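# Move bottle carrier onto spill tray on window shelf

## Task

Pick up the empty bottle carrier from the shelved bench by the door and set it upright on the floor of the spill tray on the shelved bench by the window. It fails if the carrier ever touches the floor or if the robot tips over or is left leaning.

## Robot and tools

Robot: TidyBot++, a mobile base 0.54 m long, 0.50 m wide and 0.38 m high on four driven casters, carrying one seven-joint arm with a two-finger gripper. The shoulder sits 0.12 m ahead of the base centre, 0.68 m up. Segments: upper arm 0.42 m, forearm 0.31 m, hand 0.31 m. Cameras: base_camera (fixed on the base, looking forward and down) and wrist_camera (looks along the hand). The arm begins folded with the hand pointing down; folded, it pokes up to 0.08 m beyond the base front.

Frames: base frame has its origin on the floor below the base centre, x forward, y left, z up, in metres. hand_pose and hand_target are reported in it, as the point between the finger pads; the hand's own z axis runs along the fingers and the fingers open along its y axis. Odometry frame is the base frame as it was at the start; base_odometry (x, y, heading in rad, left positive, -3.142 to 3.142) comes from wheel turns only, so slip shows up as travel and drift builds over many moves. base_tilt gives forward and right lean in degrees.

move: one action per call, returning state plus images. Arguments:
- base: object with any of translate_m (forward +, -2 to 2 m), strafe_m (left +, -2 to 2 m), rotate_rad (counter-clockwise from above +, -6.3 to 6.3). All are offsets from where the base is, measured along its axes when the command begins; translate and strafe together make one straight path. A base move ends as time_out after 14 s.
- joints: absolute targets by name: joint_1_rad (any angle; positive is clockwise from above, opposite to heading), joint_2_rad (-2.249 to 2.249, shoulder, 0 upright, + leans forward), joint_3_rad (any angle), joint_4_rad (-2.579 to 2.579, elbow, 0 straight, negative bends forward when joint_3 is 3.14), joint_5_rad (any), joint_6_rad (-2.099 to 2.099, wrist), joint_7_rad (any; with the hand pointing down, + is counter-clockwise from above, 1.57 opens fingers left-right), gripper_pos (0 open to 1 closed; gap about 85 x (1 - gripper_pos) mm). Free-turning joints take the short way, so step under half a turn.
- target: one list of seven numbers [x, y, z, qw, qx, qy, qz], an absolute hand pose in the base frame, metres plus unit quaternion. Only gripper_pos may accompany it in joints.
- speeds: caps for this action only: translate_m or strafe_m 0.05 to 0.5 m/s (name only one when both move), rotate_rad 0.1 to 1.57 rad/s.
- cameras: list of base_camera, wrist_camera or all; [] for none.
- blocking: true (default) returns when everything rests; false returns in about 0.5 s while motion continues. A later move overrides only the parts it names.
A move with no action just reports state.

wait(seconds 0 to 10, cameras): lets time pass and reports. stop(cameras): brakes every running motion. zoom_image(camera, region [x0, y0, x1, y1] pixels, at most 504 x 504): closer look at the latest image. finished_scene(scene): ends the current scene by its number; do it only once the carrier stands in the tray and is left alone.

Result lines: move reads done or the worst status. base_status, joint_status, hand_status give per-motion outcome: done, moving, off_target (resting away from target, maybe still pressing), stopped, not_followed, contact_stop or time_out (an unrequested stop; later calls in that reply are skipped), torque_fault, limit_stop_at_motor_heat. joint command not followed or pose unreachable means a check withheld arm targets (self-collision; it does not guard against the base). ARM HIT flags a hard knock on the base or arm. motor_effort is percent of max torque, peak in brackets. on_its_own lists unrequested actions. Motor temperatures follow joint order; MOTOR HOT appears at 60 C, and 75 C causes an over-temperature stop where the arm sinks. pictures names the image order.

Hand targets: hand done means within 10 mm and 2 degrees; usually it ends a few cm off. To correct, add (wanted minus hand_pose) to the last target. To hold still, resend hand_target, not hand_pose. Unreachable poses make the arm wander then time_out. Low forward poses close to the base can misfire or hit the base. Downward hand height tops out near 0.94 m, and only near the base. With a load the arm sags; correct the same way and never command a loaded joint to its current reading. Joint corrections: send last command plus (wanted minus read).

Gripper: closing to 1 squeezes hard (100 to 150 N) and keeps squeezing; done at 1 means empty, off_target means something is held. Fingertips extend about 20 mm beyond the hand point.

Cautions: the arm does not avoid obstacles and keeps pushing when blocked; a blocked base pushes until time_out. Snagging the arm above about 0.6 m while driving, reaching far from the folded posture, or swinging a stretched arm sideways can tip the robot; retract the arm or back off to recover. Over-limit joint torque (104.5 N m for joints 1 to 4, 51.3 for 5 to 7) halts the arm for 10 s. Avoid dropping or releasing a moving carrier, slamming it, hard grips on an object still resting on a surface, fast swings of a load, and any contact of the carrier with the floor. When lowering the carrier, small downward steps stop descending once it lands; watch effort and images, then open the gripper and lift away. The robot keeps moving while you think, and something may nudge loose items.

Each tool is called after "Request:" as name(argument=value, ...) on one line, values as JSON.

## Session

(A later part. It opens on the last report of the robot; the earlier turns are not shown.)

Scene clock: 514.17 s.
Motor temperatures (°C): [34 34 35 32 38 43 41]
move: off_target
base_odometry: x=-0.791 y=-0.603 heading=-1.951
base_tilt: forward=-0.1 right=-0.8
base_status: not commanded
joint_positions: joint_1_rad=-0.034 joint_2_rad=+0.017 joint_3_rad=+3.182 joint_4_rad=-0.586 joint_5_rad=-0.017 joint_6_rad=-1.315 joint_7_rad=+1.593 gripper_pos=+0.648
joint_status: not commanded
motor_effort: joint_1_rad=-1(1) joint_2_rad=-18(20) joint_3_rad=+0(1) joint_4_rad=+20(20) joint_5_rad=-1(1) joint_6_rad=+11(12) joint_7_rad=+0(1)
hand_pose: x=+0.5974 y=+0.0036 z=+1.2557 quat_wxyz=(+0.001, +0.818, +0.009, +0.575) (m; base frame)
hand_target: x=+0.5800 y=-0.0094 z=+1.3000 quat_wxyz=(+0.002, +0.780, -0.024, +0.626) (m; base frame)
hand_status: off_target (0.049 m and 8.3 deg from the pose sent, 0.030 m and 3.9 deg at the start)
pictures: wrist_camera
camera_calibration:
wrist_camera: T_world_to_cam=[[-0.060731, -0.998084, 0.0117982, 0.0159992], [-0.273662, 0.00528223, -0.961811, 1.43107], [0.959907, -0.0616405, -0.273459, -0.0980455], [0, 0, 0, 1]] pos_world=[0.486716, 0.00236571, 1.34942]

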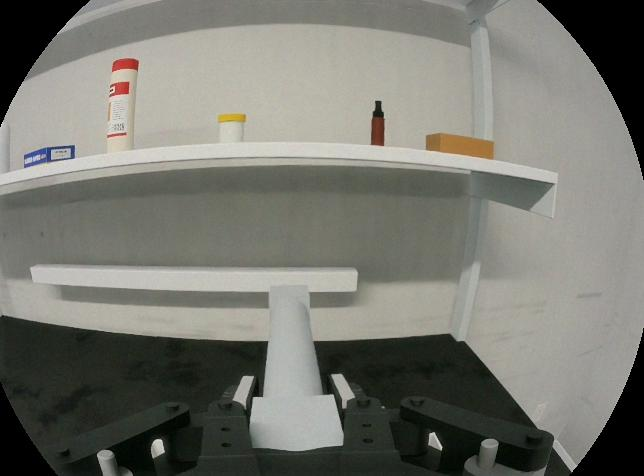

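Request:
move(cameras=["wrist_camera","base_camera"])

Scene clock: 538.30 s.
Motor temperatures (°C): [34 34 35 32 38 44 41]
base_odometry: x=-0.791 y=-0.603 heading=-1.951
base_tilt: forward=-0.1 right=-0.8
base_status: not commanded
joint_positions: joint_1_rad=-0.034 joint_2_rad=+0.016 joint_3_rad=+3.182 joint_4_rad=-0.586 joint_5_rad=-0.017 joint_6_rad=-1.315 joint_7_rad=+1.593 gripper_pos=+0.648
joint_status: not commanded
motor_effort: joint_1_rad=-1(1) joint_2_rad=-18(20) joint_3_rad=+0(1) joint_4_rad=+19(20) joint_5_rad=+0(1) joint_6_rad=+11(12) joint_7_rad=+0(1)
hand_pose: x=+0.5972 y=+0.0036 z=+1.2559 quat_wxyz=(+0.001, +0.818, +0.009, +0.575) (m; base frame)
hand_target: x=+0.5800 y=-0.0094 z=+1.3000 quat_wxyz=(+0.002, +0.780, -0.024, +0.626) (m; base frame)
hand_status: off_target (0.049 m and 8.3 deg from the pose sent, 0.030 m and 3.9 deg at the start)
pictures: base_camera, wrist_camera
camera_calibration:
wrist_camera: T_world_to_cam=[[-0.0607345, -0.998085, 0.0117703, 0.0160186], [-0.27338, 0.00529195, -0.961892, 1.43109], [0.959987, -0.0616377, -0.273178, -0.0982469], [0, 0, 0, 1]] pos_world=[0.48652, 0.00235896, 1.34953]

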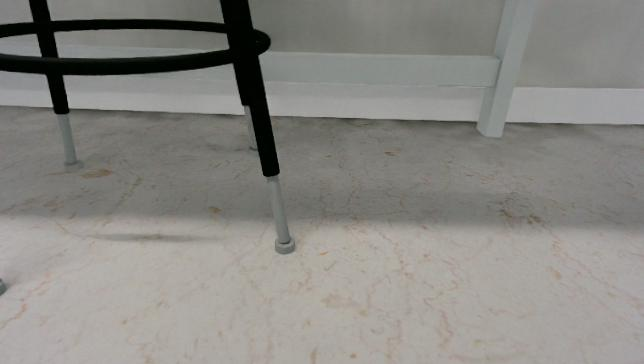

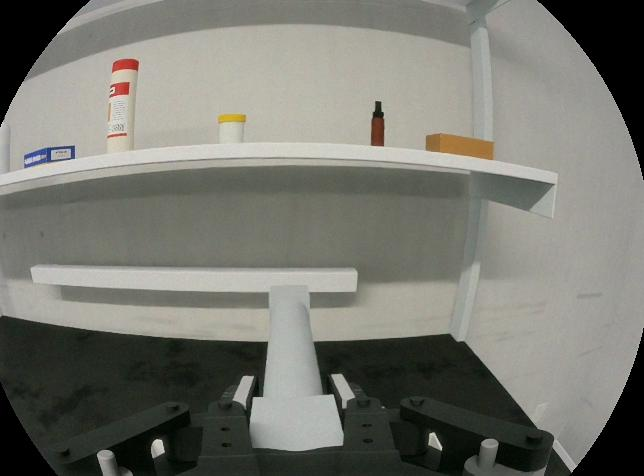

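Request:
move(target=[0.585, -0.0094, 1.30, 0.01, 0.755, -0.028, 0.655], cameras=["wrist_camera"])

Scene clock: 555.77 s.
Motor temperatures (°C): [34 35 35 32 38 44 41]
move: off_target
base_odometry: x=-0.791 y=-0.603 heading=-1.951
base_tilt: forward=-0.1 right=-0.8
base_status: not commanded
joint_positions: joint_1_rad=-0.020 joint_2_rad=-0.056 joint_3_rad=+3.138 joint_4_rad=-0.769 joint_5_rad=+0.035 joint_6_rad=-1.134 joint_7_rad=+1.564 gripper_pos=+0.648
joint_status: not commanded
motor_effort: joint_1_rad=-1(1) joint_2_rad=-17(18) joint_3_rad=+1(1) joint_4_rad=+21(22) joint_5_rad=+0(1) joint_6_rad=+12(12) joint_7_rad=+1(1)
hand_pose: x=+0.6006 y=+0.0028 z=+1.2549 quat_wxyz=(+0.008, +0.798, +0.003, +0.603) (m; base frame)
hand_target: x=+0.5850 y=-0.0094 z=+1.3000 quat_wxyz=(+0.010, +0.755, -0.028, +0.655) (m; base frame)
hand_status: off_target (0.049 m and 8.5 deg from the pose sent, 0.048 m and 12.5 deg at the start)
pictures: wrist_camera
camera_calibration:
wrist_camera: T_world_to_cam=[[-0.0801077, -0.996715, 0.0119292, 0.0267993], [-0.204759, 0.00474205, -0.978801, 1.41105], [0.975529, -0.0808521, -0.204466, -0.197327], [0, 0, 0, 1]] pos_world=[0.48357, 0.0040657, 1.34047]

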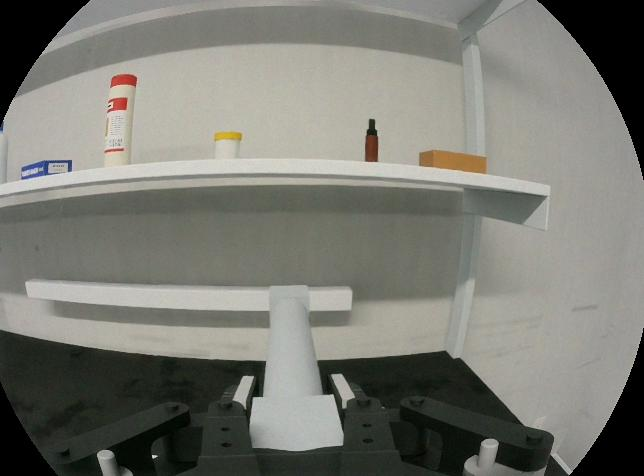

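Request:
move(target=[0.59, -0.0094, 1.28, 0.01, 0.745, -0.028, 0.667], cameras=[])

Request:
move(target=[0.59, -0.0094, 1.265, 0.01, 0.745, -0.028, 0.667], cameras=[])

Scene clock: 559.90 s.
Motor temperatures (°C): [34 35 35 32 38 44 41]
move: off_target
base_odometry: x=-0.791 y=-0.603 heading=-1.951
base_tilt: forward=-0.1 right=-0.8
base_status: not commanded
joint_positions: joint_1_rad=+0.005 joint_2_rad=-0.118 joint_3_rad=+3.124 joint_4_rad=-0.952 joint_5_rad=+0.038 joint_6_rad=-0.981 joint_7_rad=+1.554 gripper_pos=+0.648
joint_status: not commanded
motor_effort: joint_1_rad=-1(1) joint_2_rad=-15(17) joint_3_rad=+0(1) joint_4_rad=+22(23) joint_5_rad=+1(1) joint_6_rad=+12(13) joint_7_rad=+0(1)
hand_pose: x=+0.6040 y=-0.0010 z=+1.2356 quat_wxyz=(+0.010, +0.788, -0.002, +0.616) (m; base frame)
hand_target: x=+0.5900 y=-0.0094 z=+1.2800 quat_wxyz=(+0.010, +0.745, -0.028, +0.667) (m; base frame)
hand_status: off_target (0.047 m and 8.2 deg from the pose sent, 0.030 m and 10.1 deg at the start)
pictures: none
No camera images: "cameras" was empty.

Scene clock: 560.77 s.
Motor temperatures (°C): [34 35 35 32 38 44 41]
move: off_target
base_odometry: x=-0.791 y=-0.603 heading=-1.951
base_tilt: forward=-0.1 right=-0.8
base_status: not commanded
joint_positions: joint_1_rad=+0.015 joint_2_rad=-0.149 joint_3_rad=+3.118 joint_4_rad=-1.037 joint_5_rad=+0.038 joint_6_rad=-0.922 joint_7_rad=+1.553 gripper_pos=+0.648
joint_status: not commanded
motor_effort: joint_1_rad=+0(1) joint_2_rad=-15(15) joint_3_rad=+1(1) joint_4_rad=+23(24) joint_5_rad=+1(1) joint_6_rad=+12(13) joint_7_rad=+1(1)
hand_pose: x=+0.6026 y=-0.0021 z=+1.2227 quat_wxyz=(+0.012, +0.786, -0.003, +0.618) (m; base frame)
hand_target: x=+0.5900 y=-0.0094 z=+1.2650 quat_wxyz=(+0.010, +0.745, -0.028, +0.667) (m; base frame)
hand_status: off_target (0.045 m and 7.9 deg from the pose sent, 0.034 m and 8.2 deg at the start)
pictures: none
No camera images: "cameras" was empty.

Request:
move(target=[0.59, -0.0094, 1.25, 0.01, 0.745, -0.028, 0.667], cameras=[])

Request:
move(target=[0.59, -0.0094, 1.235, 0.01, 0.745, -0.028, 0.667], cameras=["wrist_camera"])

Scene clock: 565.20 s.
Motor temperatures (°C): [34 35 35 32 38 44 41]
move: off_target
base_odometry: x=-0.791 y=-0.603 heading=-1.951
base_tilt: forward=-0.1 right=-0.8
base_status: not commanded
joint_positions: joint_1_rad=+0.024 joint_2_rad=-0.175 joint_3_rad=+3.113 joint_4_rad=-1.113 joint_5_rad=+0.038 joint_6_rad=-0.866 joint_7_rad=+1.553 gripper_pos=+0.648
joint_status: not commanded
motor_effort: joint_1_rad=+0(1) joint_2_rad=-14(15) joint_3_rad=+1(2) joint_4_rad=+23(24) joint_5_rad=+1(1) joint_6_rad=+12(12) joint_7_rad=+0(1)
hand_pose: x=+0.6017 y=-0.0033 z=+1.2102 quat_wxyz=(+0.014, +0.784, -0.004, +0.620) (m; base frame)
hand_target: x=+0.5900 y=-0.0094 z=+1.2500 quat_wxyz=(+0.010, +0.745, -0.028, +0.667) (m; base frame)
hand_status: off_target (0.042 m and 7.6 deg from the pose sent, 0.031 m and 7.9 deg at the start)
pictures: none
No camera images: "cameras" was empty.

Scene clock: 566.03 s.
Motor temperatures (°C): [34 35 35 32 38 44 41]
move: off_target
base_odometry: x=-0.791 y=-0.603 heading=-1.951
base_tilt: forward=-0.1 right=-0.8
base_status: not commanded
joint_positions: joint_1_rad=+0.032 joint_2_rad=-0.200 joint_3_rad=+3.109 joint_4_rad=-1.185 joint_5_rad=+0.038 joint_6_rad=-0.812 joint_7_rad=+1.552 gripper_pos=+0.648
joint_status: not commanded
motor_effort: joint_1_rad=+0(1) joint_2_rad=-13(14) joint_3_rad=+1(2) joint_4_rad=+23(25) joint_5_rad=+0(1) joint_6_rad=+11(12) joint_7_rad=+1(1)
hand_pose: x=+0.6002 y=-0.0041 z=+1.1982 quat_wxyz=(+0.016, +0.782, -0.004, +0.623) (m; base frame)
hand_target: x=+0.5900 y=-0.0094 z=+1.2350 quat_wxyz=(+0.010, +0.745, -0.028, +0.667) (m; base frame)
hand_status: off_target (0.039 m and 7.2 deg from the pose sent, 0.028 m and 7.6 deg at the start)
pictures: wrist_camera
camera_calibration:
wrist_camera: T_world_to_cam=[[-0.100248, -0.994907, 0.0104711, 0.0344579], [-0.155537, 0.00527565, -0.987816, 1.33678], [0.98273, -0.100655, -0.155274, -0.272392], [0, 0, 0, 1]] pos_world=[0.47906, -0.000187731, 1.27783]

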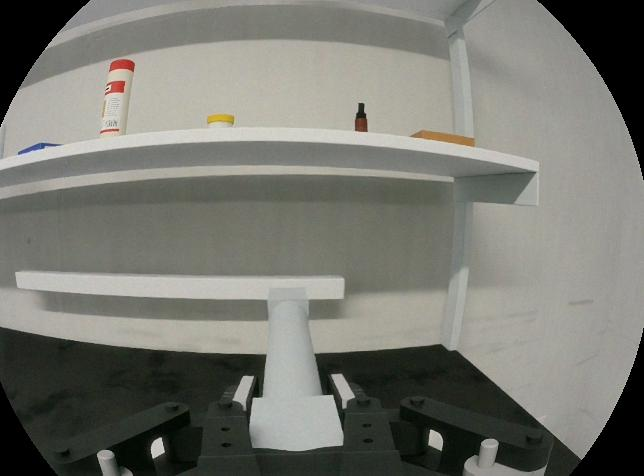

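Request:
move(target=[0.59, -0.0094, 1.223, 0.008, 0.742, -0.026, 0.670], cameras=[])

Request:
move(target=[0.59, -0.0094, 1.211, 0.006, 0.742, -0.026, 0.670], cameras=["wrist_camera"])

Scene clock: 572.83 s.
Motor temperatures (°C): [34 34 35 32 38 44 41]
move: off_target
base_odometry: x=-0.791 y=-0.603 heading=-1.951
base_tilt: forward=-0.1 right=-0.8
base_status: not commanded
joint_positions: joint_1_rad=+0.035 joint_2_rad=-0.222 joint_3_rad=+3.109 joint_4_rad=-1.251 joint_5_rad=+0.038 joint_6_rad=-0.755 joint_7_rad=+1.551 gripper_pos=+0.648
joint_status: not commanded
motor_effort: joint_1_rad=+0(1) joint_2_rad=-13(13) joint_3_rad=+1(2) joint_4_rad=+24(24) joint_5_rad=+1(1) joint_6_rad=+12(12) joint_7_rad=+1(1)
hand_pose: x=+0.5995 y=-0.0045 z=+1.1887 quat_wxyz=(+0.016, +0.778, -0.004, +0.628) (m; base frame)
hand_target: x=+0.5900 y=-0.0094 z=+1.2230 quat_wxyz=(+0.008, +0.742, -0.026, +0.670) (m; base frame)
hand_status: off_target (0.036 m and 6.9 deg from the pose sent, 0.027 m and 7.6 deg at the start)
pictures: none
No camera images: "cameras" was empty.

Scene clock: 573.57 s.
Motor temperatures (°C): [34 34 35 32 38 44 41]
move: off_target
base_odometry: x=-0.791 y=-0.603 heading=-1.951
base_tilt: forward=-0.1 right=-0.8
base_status: not commanded
joint_positions: joint_1_rad=+0.036 joint_2_rad=-0.246 joint_3_rad=+3.109 joint_4_rad=-1.294 joint_5_rad=+0.038 joint_6_rad=-0.703 joint_7_rad=+1.551 gripper_pos=+0.648
joint_status: not commanded
motor_effort: joint_1_rad=+0(2) joint_2_rad=-11(12) joint_3_rad=+1(2) joint_4_rad=+22(23) joint_5_rad=+1(2) joint_6_rad=+11(12) joint_7_rad=+1(2)
hand_pose: x=+0.5946 y=-0.0043 z=+1.1910 quat_wxyz=(+0.017, +0.768, -0.003, +0.641) (m; base frame)
hand_target: x=+0.5900 y=-0.0094 z=+1.2110 quat_wxyz=(+0.006, +0.742, -0.026, +0.670) (m; base frame)
hand_status: off_target (0.021 m and 5.3 deg from the pose sent, 0.025 m and 6.9 deg at the start)
pictures: wrist_camera
camera_calibration:
wrist_camera: T_world_to_cam=[[-0.100956, -0.994848, 0.00919441, 0.0356572], [-0.110006, 0.00197737, -0.993929, 1.30904], [0.98879, -0.101355, -0.109639, -0.325971], [0, 0, 0, 1]] pos_world=[0.469918, -0.000153643, 1.26502]

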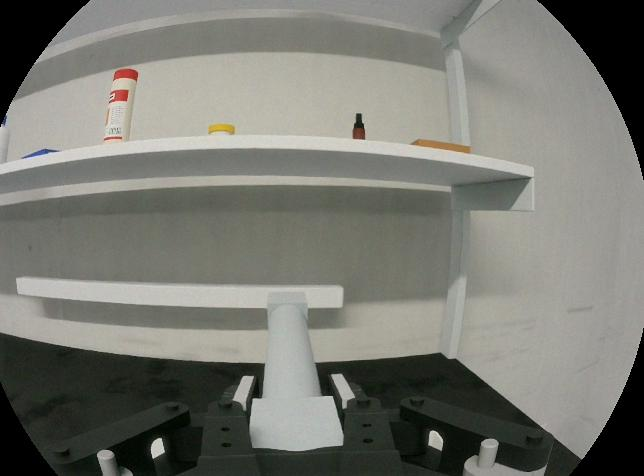

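Request:
move(target=[0.597, -0.0094, 1.205, 0.006, 0.765, -0.026, 0.643], cameras=[])

Request:
move(target=[0.599, -0.0094, 1.197, 0.006, 0.775, -0.026, 0.631], cameras=["wrist_camera"])

Scene clock: 585.17 s.
Motor temperatures (°C): [34 34 35 32 38 44 41]
move: off_target
base_odometry: x=-0.791 y=-0.603 heading=-1.951
base_tilt: forward=-0.1 right=-0.8
base_status: not commanded
joint_positions: joint_1_rad=+0.036 joint_2_rad=-0.224 joint_3_rad=+3.109 joint_4_rad=-1.264 joint_5_rad=+0.038 joint_6_rad=-0.731 joint_7_rad=+1.551 gripper_pos=+0.648
joint_status: not commanded
motor_effort: joint_1_rad=+0(2) joint_2_rad=-13(13) joint_3_rad=+1(2) joint_4_rad=+24(25) joint_5_rad=+1(2) joint_6_rad=+11(13) joint_7_rad=+0(2)
hand_pose: x=+0.6012 y=-0.0049 z=+1.1894 quat_wxyz=(+0.017, +0.774, -0.004, +0.633) (m; base frame)
hand_target: x=+0.5970 y=-0.0094 z=+1.2050 quat_wxyz=(+0.006, +0.765, -0.026, +0.643) (m; base frame)
hand_status: off_target (0.017 m and 3.2 deg from the pose sent, 0.015 m and 2.9 deg at the start)
pictures: none
No camera images: "cameras" was empty.

Scene clock: 585.70 s.
Motor temperatures (°C): [34 34 35 32 38 44 41]
move: off_target
base_odometry: x=-0.791 y=-0.603 heading=-1.951
base_tilt: forward=-0.1 right=-0.8
base_status: not commanded
joint_positions: joint_1_rad=+0.035 joint_2_rad=-0.217 joint_3_rad=+3.109 joint_4_rad=-1.251 joint_5_rad=+0.038 joint_6_rad=-0.747 joint_7_rad=+1.551 gripper_pos=+0.648
joint_status: not commanded
motor_effort: joint_1_rad=+0(1) joint_2_rad=-13(14) joint_3_rad=+0(1) joint_4_rad=+24(25) joint_5_rad=-1(1) joint_6_rad=+11(12) joint_7_rad=+0(1)
hand_pose: x=+0.6025 y=-0.0047 z=+1.1887 quat_wxyz=(+0.016, +0.777, -0.004, +0.629) (m; base frame)
hand_target: x=+0.5990 y=-0.0094 z=+1.1970 quat_wxyz=(+0.006, +0.775, -0.026, +0.631) (m; base frame)
hand_status: off_target (0.010 m and 2.8 deg from the pose sent, 0.009 m and 2.8 deg at the start)
pictures: wrist_camera
camera_calibration:
wrist_camera: T_world_to_cam=[[-0.101226, -0.99481, 0.0102864, 0.034949], [-0.13945, 0.00395075, -0.990221, 1.32098], [0.985042, -0.101671, -0.139126, -0.296769], [0, 0, 0, 1]] pos_world=[0.480078, -0.000623991, 1.26641]

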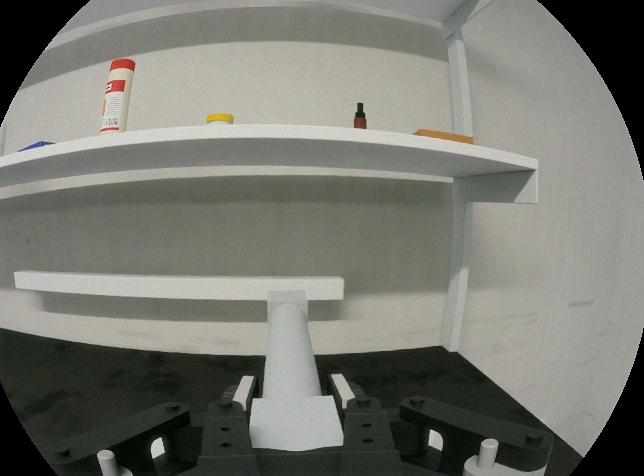

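Request:
move(target=[0.599, -0.0094, 1.185, 0.006, 0.785, -0.026, 0.619], cameras=[])

Request:
move(target=[0.599, -0.0094, 1.170, 0.006, 0.787, -0.026, 0.616], cameras=["wrist_camera"])

Scene clock: 590.50 s.
Motor temperatures (°C): [34 34 35 32 38 44 41]
move: off_target
base_odometry: x=-0.791 y=-0.603 heading=-1.951
base_tilt: forward=-0.1 right=-0.8
base_status: not commanded
joint_positions: joint_1_rad=+0.035 joint_2_rad=-0.217 joint_3_rad=+3.110 joint_4_rad=-1.250 joint_5_rad=+0.038 joint_6_rad=-0.749 joint_7_rad=+1.551 gripper_pos=+0.648
joint_status: not commanded
motor_effort: joint_1_rad=-1(1) joint_2_rad=-12(13) joint_3_rad=+0(1) joint_4_rad=+22(23) joint_5_rad=+0(1) joint_6_rad=+9(11) joint_7_rad=+1(1)
hand_pose: x=+0.6025 y=-0.0051 z=+1.1884 quat_wxyz=(+0.017, +0.778, -0.004, +0.629) (m; base frame)
hand_target: x=+0.5990 y=-0.0094 z=+1.1850 quat_wxyz=(+0.006, +0.785, -0.026, +0.619) (m; base frame)
hand_status: off_target (0.006 m and 3.1 deg from the pose sent, 0.007 m and 3.2 deg at the start)
pictures: none
No camera images: "cameras" was empty.

Scene clock: 591.27 s.
Motor temperatures (°C): [34 34 35 32 38 44 41]
move: off_target
base_odometry: x=-0.791 y=-0.603 heading=-1.951
base_tilt: forward=-0.1 right=-0.8
base_status: not commanded
joint_positions: joint_1_rad=+0.035 joint_2_rad=-0.221 joint_3_rad=+3.111 joint_4_rad=-1.254 joint_5_rad=+0.038 joint_6_rad=-0.748 joint_7_rad=+1.551 gripper_pos=+0.648
joint_status: not commanded
motor_effort: joint_1_rad=-1(2) joint_2_rad=-10(12) joint_3_rad=+0(1) joint_4_rad=+18(23) joint_5_rad=+1(1) joint_6_rad=+5(10) joint_7_rad=+2(2)
hand_pose: x=+0.6008 y=-0.0057 z=+1.1880 quat_wxyz=(+0.017, +0.778, -0.005, +0.629) (m; base frame)
hand_target: x=+0.5990 y=-0.0094 z=+1.1700 quat_wxyz=(+0.006, +0.787, -0.026, +0.616) (m; base frame)
hand_status: off_target (0.018 m and 3.3 deg from the pose sent, 0.019 m and 3.3 deg at the start)
pictures: wrist_camera
camera_calibration:
wrist_camera: T_world_to_cam=[[-0.102948, -0.994636, 0.0100024, 0.0351809], [-0.140632, 0.00459959, -0.990051, 1.32055], [0.984695, -0.103331, -0.140351, -0.293663], [0, 0, 0, 1]] pos_world=[0.478502, -0.00142618, 1.26584]

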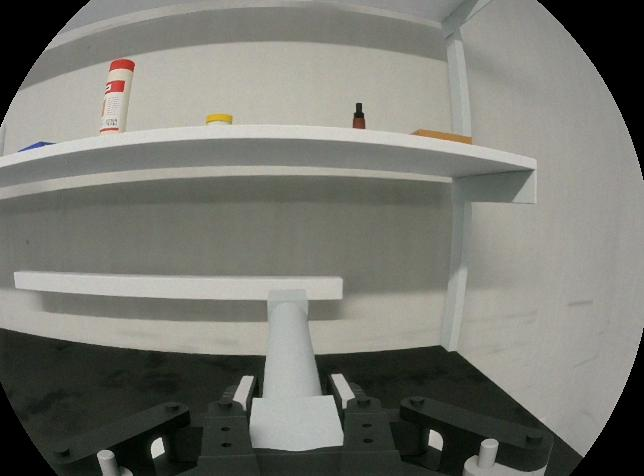

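Request:
move(joints={"gripper_pos": 0.6}, cameras=["wrist_camera"])

Scene clock: 596.67 s.
Motor temperatures (°C): [34 34 35 32 38 44 41]
move: done
base_odometry: x=-0.791 y=-0.603 heading=-1.951
base_tilt: forward=-0.1 right=-0.7
base_status: not commanded
joint_positions: joint_1_rad=+0.035 joint_2_rad=-0.221 joint_3_rad=+3.112 joint_4_rad=-1.263 joint_5_rad=+0.038 joint_6_rad=-0.748 joint_7_rad=+1.551 gripper_pos=+0.600
joint_status: all done
motor_effort: joint_1_rad=-1(2) joint_2_rad=-10(11) joint_3_rad=-1(1) joint_4_rad=+20(21) joint_5_rad=-1(2) joint_6_rad=+8(9) joint_7_rad=+0(2)
hand_pose: x=+0.6016 y=-0.0062 z=+1.1831 quat_wxyz=(+0.017, +0.780, -0.005, +0.625) (m; base frame)
hand_target: x=+0.5990 y=-0.0094 z=+1.1700 quat_wxyz=(+0.006, +0.787, -0.026, +0.616) (m; base frame)
hand_status: not commanded
pictures: wrist_camera
camera_calibration:
wrist_camera: T_world_to_cam=[[-0.103585, -0.994564, 0.0106313, 0.0345228], [-0.149054, 0.00495437, -0.988817, 1.31941], [0.983389, -0.104012, -0.148757, -0.284429], [0, 0, 0, 1]] pos_world=[0.479945, -0.00178568, 1.26198]

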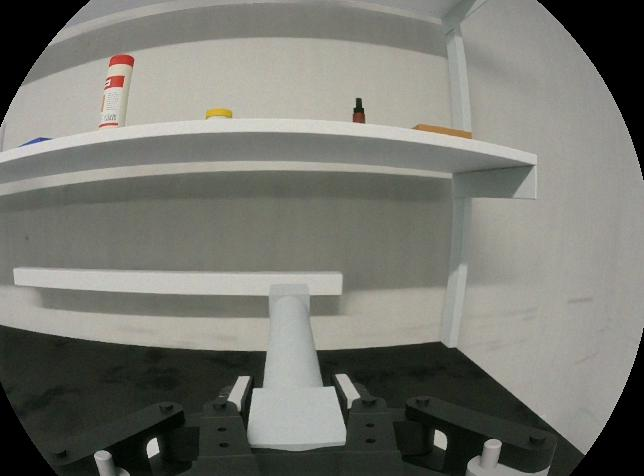

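Request:
move(joints={"gripper_pos": 0.15}, cameras=["wrist_camera"])

Request:
move(base={"translate_m": -0.2}, speeds={"translate_m": 0.15}, cameras=["wrist_camera"])

Scene clock: 602.97 s.
Motor temperatures (°C): [34 34 35 32 38 44 41]
move: done
base_odometry: x=-0.791 y=-0.603 heading=-1.951
base_tilt: forward=-0.1 right=-0.8
base_status: not commanded
joint_positions: joint_1_rad=+0.035 joint_2_rad=-0.221 joint_3_rad=+3.112 joint_4_rad=-1.263 joint_5_rad=+0.038 joint_6_rad=-0.748 joint_7_rad=+1.551 gripper_pos=+0.150
joint_status: all done
motor_effort: joint_1_rad=+0(2) joint_2_rad=-11(11) joint_3_rad=+1(1) joint_4_rad=+20(22) joint_5_rad=+0(1) joint_6_rad=+8(9) joint_7_rad=+0(1)
hand_pose: x=+0.6016 y=-0.0062 z=+1.1830 quat_wxyz=(+0.017, +0.780, -0.005, +0.625) (m; base frame)
hand_target: x=+0.5990 y=-0.0094 z=+1.1700 quat_wxyz=(+0.006, +0.787, -0.026, +0.616) (m; base frame)
hand_status: not commanded
pictures: wrist_camera
camera_calibration:
wrist_camera: T_world_to_cam=[[-0.103585, -0.994564, 0.0106485, 0.0345039], [-0.149228, 0.00495554, -0.98879, 1.31939], [0.983362, -0.104013, -0.14893, -0.284239], [0, 0, 0, 1]] pos_world=[0.479974, -0.00178637, 1.2619]

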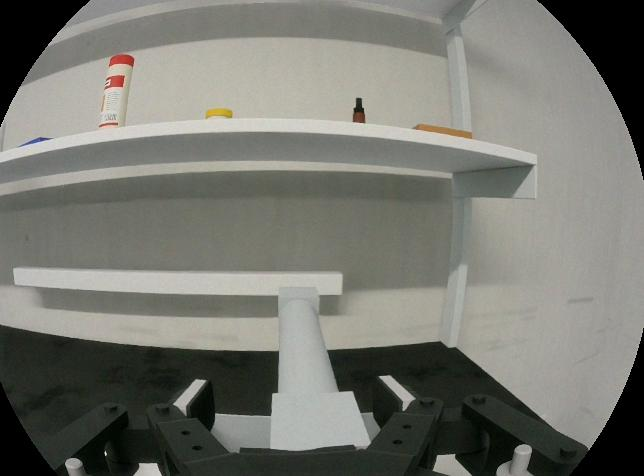

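Scene clock: 604.93 s.
Motor temperatures (°C): [34 34 35 32 38 44 41]
move: done
base_odometry: x=-0.717 y=-0.417 heading=-1.951
base_tilt: forward=-0.1 right=-0.8
base_status: done
joint_positions: joint_1_rad=+0.035 joint_2_rad=-0.227 joint_3_rad=+3.112 joint_4_rad=-1.265 joint_5_rad=+0.038 joint_6_rad=-0.748 joint_7_rad=+1.551 gripper_pos=+0.150
joint_status: not commanded
motor_effort: joint_1_rad=-1(1) joint_2_rad=-11(16) joint_3_rad=+0(2) joint_4_rad=+20(22) joint_5_rad=+0(1) joint_6_rad=+8(9) joint_7_rad=+0(1)
hand_pose: x=+0.5988 y=-0.0061 z=+1.1848 quat_wxyz=(+0.017, +0.779, -0.005, +0.627) (m; base frame)
hand_target: x=+0.5990 y=-0.0094 z=+1.1700 quat_wxyz=(+0.006, +0.787, -0.026, +0.616) (m; base frame)
hand_status: not commanded
pictures: wrist_camera
camera_calibration:
wrist_camera: T_world_to_cam=[[-0.103639, -0.99456, 0.0104185, 0.034596], [-0.145191, 0.00476551, -0.989392, 1.31905], [0.983961, -0.104053, -0.144895, -0.286362], [0, 0, 0, 1]] pos_world=[0.476869, -0.00167491, 1.2632]

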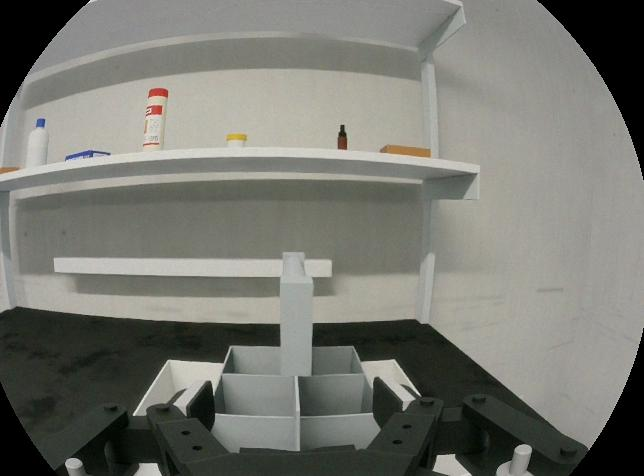

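Request:
move(base={"translate_m": -0.25}, joints={"joint_2_rad": -0.206, "joint_4_rad": -1.238, "joint_6_rad": -1.168}, cameras=["wrist_camera"])

Scene clock: 609.63 s.
Motor temperatures (°C): [34 34 35 32 38 44 41]
move: done
base_odometry: x=-0.625 y=-0.185 heading=-1.950
base_tilt: forward=-0.1 right=-0.8
base_status: done
joint_positions: joint_1_rad=+0.035 joint_2_rad=-0.210 joint_3_rad=+3.112 joint_4_rad=-1.247 joint_5_rad=+0.038 joint_6_rad=-1.117 joint_7_rad=+1.551 gripper_pos=+0.150
joint_status: all done
motor_effort: joint_1_rad=+0(1) joint_2_rad=-11(15) joint_3_rad=+1(2) joint_4_rad=+20(23) joint_5_rad=+0(1) joint_6_rad=+7(9) joint_7_rad=+0(1)
hand_pose: x=+0.5615 y=-0.0093 z=+1.0816 quat_wxyz=(+0.018, +0.880, -0.010, +0.474) (m; base frame)
hand_target: x=+0.5539 y=-0.0136 z=+1.0721 quat_wxyz=(+0.012, +0.890, -0.036, +0.454) (m; base frame)
hand_status: not commanded
pictures: wrist_camera
camera_calibration:
wrist_camera: T_world_to_cam=[[-0.108567, -0.993277, 0.0401706, -0.000778352], [-0.491162, 0.0184648, -0.870872, 1.27766], [0.864276, -0.114279, -0.489865, 0.175289], [0, 0, 0, 1]] pos_world=[0.475955, -0.00433309, 1.19858]

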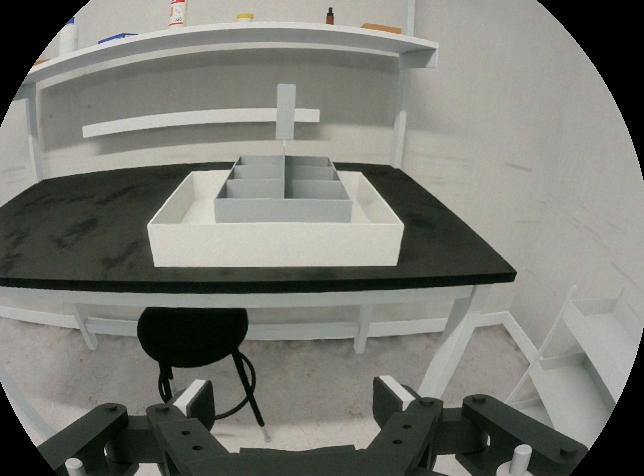

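Request:
finished_scene(scene=1)

The scene is finished: the task was done.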